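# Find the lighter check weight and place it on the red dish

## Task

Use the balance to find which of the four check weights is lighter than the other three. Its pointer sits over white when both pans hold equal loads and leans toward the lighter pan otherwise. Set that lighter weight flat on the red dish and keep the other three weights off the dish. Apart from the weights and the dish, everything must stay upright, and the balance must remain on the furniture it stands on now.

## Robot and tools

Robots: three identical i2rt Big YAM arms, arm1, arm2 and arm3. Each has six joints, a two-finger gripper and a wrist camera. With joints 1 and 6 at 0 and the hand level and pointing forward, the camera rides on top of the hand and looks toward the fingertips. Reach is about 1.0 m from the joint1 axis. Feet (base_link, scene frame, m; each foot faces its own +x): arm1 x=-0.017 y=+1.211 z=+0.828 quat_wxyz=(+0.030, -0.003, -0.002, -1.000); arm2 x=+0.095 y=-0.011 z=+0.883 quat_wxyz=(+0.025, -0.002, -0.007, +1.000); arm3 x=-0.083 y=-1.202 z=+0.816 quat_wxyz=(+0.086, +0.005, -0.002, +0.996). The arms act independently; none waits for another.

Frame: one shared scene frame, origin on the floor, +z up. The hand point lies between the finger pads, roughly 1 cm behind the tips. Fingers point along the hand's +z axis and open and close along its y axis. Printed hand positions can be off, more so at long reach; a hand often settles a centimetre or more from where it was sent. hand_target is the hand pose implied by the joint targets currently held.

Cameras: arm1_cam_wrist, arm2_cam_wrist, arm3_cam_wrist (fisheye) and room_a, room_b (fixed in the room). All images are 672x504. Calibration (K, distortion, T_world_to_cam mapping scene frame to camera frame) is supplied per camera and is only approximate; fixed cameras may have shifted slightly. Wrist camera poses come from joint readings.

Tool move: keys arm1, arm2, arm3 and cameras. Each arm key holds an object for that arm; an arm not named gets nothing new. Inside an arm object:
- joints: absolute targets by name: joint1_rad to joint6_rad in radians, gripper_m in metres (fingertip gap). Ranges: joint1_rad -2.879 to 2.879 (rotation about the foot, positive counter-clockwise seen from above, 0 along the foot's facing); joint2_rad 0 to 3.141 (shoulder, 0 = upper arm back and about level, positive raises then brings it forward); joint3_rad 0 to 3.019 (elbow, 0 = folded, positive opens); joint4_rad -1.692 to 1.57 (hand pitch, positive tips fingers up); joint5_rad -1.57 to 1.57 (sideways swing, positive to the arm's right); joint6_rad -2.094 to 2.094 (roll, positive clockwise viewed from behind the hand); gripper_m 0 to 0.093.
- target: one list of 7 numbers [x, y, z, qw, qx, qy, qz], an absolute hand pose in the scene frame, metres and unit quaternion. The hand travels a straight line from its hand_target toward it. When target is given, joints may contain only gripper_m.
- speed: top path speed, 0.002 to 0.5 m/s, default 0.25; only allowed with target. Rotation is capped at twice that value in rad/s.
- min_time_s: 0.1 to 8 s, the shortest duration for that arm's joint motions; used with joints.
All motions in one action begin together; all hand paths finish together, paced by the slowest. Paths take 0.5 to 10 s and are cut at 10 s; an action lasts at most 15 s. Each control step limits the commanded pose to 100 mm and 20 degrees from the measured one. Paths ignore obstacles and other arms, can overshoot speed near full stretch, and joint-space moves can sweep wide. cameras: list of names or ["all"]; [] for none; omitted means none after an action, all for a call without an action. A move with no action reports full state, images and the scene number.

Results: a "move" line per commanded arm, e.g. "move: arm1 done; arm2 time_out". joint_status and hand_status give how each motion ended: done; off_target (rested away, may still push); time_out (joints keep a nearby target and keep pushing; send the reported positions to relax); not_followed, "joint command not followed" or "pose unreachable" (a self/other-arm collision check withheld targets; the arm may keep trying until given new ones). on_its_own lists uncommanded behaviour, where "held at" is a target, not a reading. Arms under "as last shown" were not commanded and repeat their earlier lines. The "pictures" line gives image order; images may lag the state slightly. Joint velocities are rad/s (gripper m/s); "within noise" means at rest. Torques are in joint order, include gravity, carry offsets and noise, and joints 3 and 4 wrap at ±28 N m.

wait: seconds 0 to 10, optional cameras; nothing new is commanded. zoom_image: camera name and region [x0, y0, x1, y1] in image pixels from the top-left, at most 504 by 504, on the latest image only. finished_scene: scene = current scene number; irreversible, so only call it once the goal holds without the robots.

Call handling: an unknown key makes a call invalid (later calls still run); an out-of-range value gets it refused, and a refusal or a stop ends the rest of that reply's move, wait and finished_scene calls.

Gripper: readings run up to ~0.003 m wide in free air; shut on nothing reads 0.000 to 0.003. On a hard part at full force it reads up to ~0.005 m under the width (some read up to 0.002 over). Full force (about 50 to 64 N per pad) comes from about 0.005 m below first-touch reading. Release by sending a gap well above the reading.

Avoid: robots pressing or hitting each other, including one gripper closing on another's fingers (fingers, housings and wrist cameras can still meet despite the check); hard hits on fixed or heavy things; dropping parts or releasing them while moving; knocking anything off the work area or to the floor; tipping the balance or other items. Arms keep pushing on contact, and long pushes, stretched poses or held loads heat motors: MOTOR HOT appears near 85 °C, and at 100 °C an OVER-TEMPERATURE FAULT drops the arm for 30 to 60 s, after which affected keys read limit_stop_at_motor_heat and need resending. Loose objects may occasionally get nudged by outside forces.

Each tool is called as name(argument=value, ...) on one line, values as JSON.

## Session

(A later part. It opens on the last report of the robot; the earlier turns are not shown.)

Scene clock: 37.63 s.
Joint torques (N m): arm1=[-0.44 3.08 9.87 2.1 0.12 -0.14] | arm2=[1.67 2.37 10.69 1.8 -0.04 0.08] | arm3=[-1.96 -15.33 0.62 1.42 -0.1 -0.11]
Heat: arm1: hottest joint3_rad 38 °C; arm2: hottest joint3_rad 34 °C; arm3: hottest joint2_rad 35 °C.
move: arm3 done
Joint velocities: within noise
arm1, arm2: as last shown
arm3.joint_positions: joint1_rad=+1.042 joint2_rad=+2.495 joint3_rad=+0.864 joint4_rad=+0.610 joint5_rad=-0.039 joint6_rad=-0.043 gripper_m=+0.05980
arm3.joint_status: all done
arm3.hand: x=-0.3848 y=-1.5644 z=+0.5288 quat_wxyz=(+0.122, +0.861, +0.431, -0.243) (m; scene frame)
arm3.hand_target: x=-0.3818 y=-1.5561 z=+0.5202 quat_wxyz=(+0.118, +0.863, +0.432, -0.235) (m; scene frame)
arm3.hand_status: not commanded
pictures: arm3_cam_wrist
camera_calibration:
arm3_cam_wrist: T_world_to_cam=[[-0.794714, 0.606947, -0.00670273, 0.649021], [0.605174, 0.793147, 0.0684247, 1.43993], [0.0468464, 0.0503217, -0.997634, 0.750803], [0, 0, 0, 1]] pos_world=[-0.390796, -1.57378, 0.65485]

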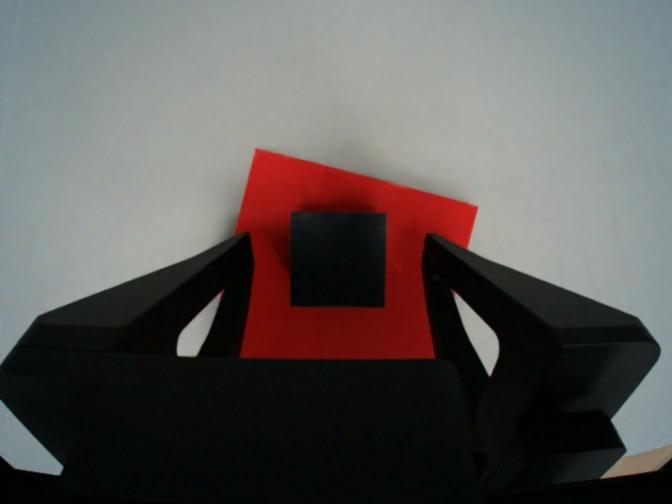

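Retreat along -z of hand.

move(arm3={"target":[-0.345,-1.510,0.66,0.1173,0.862,0.431,-0.2345],"speed":0.12})

move(arm3={"target":[-0.31,-1.48,0.80,0.1173,0.862,0.431,-0.2345],"speed":0.2}, cameras=["arm3_cam_wrist","room_a","room_b"])

zoom_image(camera="room_a", region=[430, 170, 510, 250])

zoom_image(camera="room_b", region=[60, 270, 120, 330])

Scene clock: 39.87 s.
Joint torques (N m): arm1=[-0.32 3.31 9.94 2.13 0.11 -0.17] | arm2=[1.49 2.26 10.73 1.77 -0.04 0.1] | arm3=[-1.96 -14.15 1.22 1.09 -0.11 -0.14]
Heat: arm1: hottest joint3_rad 39 °C; arm2: hottest joint3_rad 35 °C; arm3: hottest joint2_rad 36 °C.
move: arm3 done
Joint velocities: within noise
arm1, arm2: as last shown
arm3.joint_positions: joint1_rad=+1.032 joint2_rad=+2.050 joint3_rad=+0.541 joint4_rad=+0.468 joint5_rad=-0.044 joint6_rad=-0.051 gripper_m=+0.05990
arm3.joint_status: not commanded
arm3.hand: x=-0.3437 y=-1.5126 z=+0.6569 quat_wxyz=(+0.118, +0.863, +0.431, -0.235) (m; scene frame)
arm3.hand_target: x=-0.3450 y=-1.5100 z=+0.6599 quat_wxyz=(+0.117, +0.863, +0.431, -0.235) (m; scene frame)
arm3.hand_status: done (0.004 m and 0.1 deg from the pose sent, 0.147 m and 1.2 deg at the start)
pictures: none

Scene clock: 41.53 s.
Joint torques (N m): arm1=[-0.56 3.02 9.94 2.03 0.11 -0.16] | arm2=[1.38 2.26 10.73 1.77 -0.03 0.09] | arm3=[-0.5 -9.05 5.53 1.1 0.12 0.04]
Heat: arm1: hottest joint3_rad 39 °C; arm2: hottest joint3_rad 35 °C; arm3: hottest joint2_rad 36 °C.
move: arm3 done
Joint velocities: within noise
arm1, arm2: as last shown
arm3.joint_positions: joint1_rad=+1.034 joint2_rad=+1.406 joint3_rad=+0.408 joint4_rad=-0.049 joint5_rad=-0.041 joint6_rad=-0.051 gripper_m=+0.05990
arm3.joint_status: not commanded
arm3.hand: x=-0.3112 y=-1.4778 z=+0.7967 quat_wxyz=(+0.116, +0.864, +0.432, -0.233) (m; scene frame)
arm3.hand_target: x=-0.3100 y=-1.4800 z=+0.7999 quat_wxyz=(+0.118, +0.863, +0.432, -0.235) (m; scene frame)
arm3.hand_status: done (0.004 m and 0.2 deg from the pose sent, 0.151 m and 0.1 deg at the start)
pictures: arm3_cam_wrist, room_a, room_b
camera_calibration:
arm3_cam_wrist: T_world_to_cam=[[-0.794178, 0.607657, -0.0059352, 0.657354], [0.604622, 0.791115, 0.0925673, 1.28603], [0.0609446, 0.0699263, -0.995689, 1.04212], [0, 0, 0, 1]] pos_world=[-0.319016, -1.48971, 0.922486]

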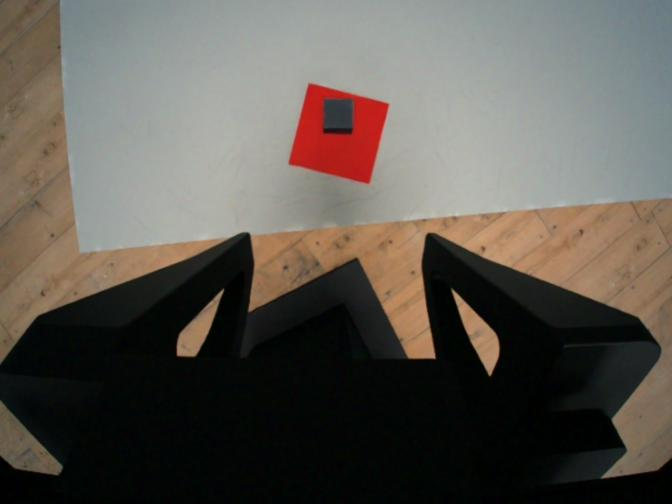

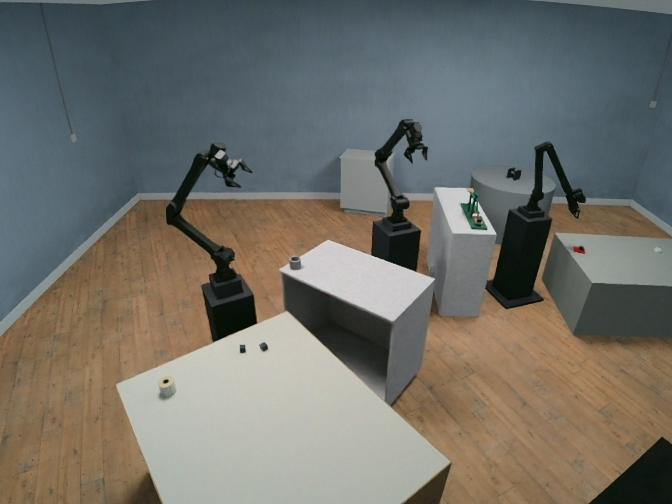

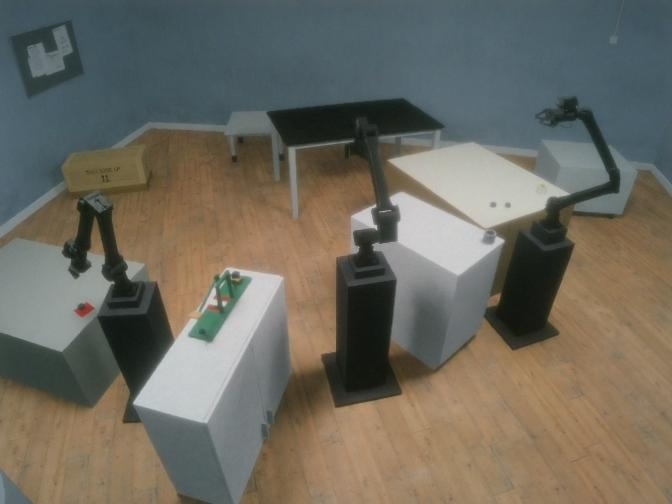

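Scaled by 6.300 from the camera's 672x504 image, which has a finer 960x720 frame.

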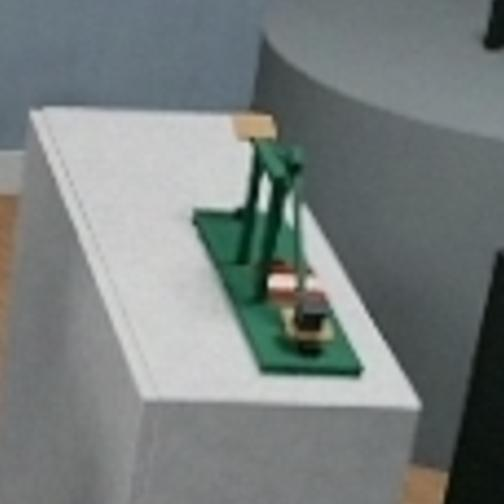

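Scaled by 8.400 from the camera's 672x504 image, which has a finer 960x720 frame.

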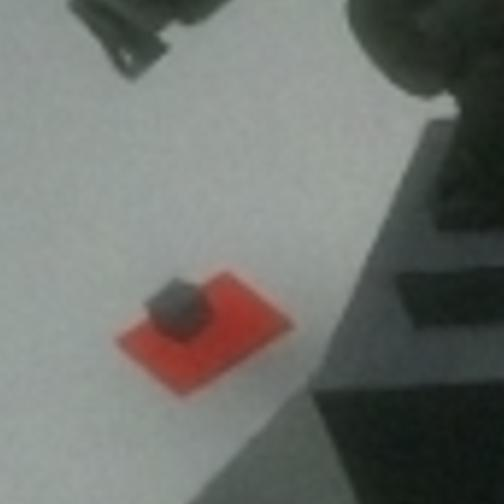

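finished_scene(scene=2)

The scene is finished: the task was done.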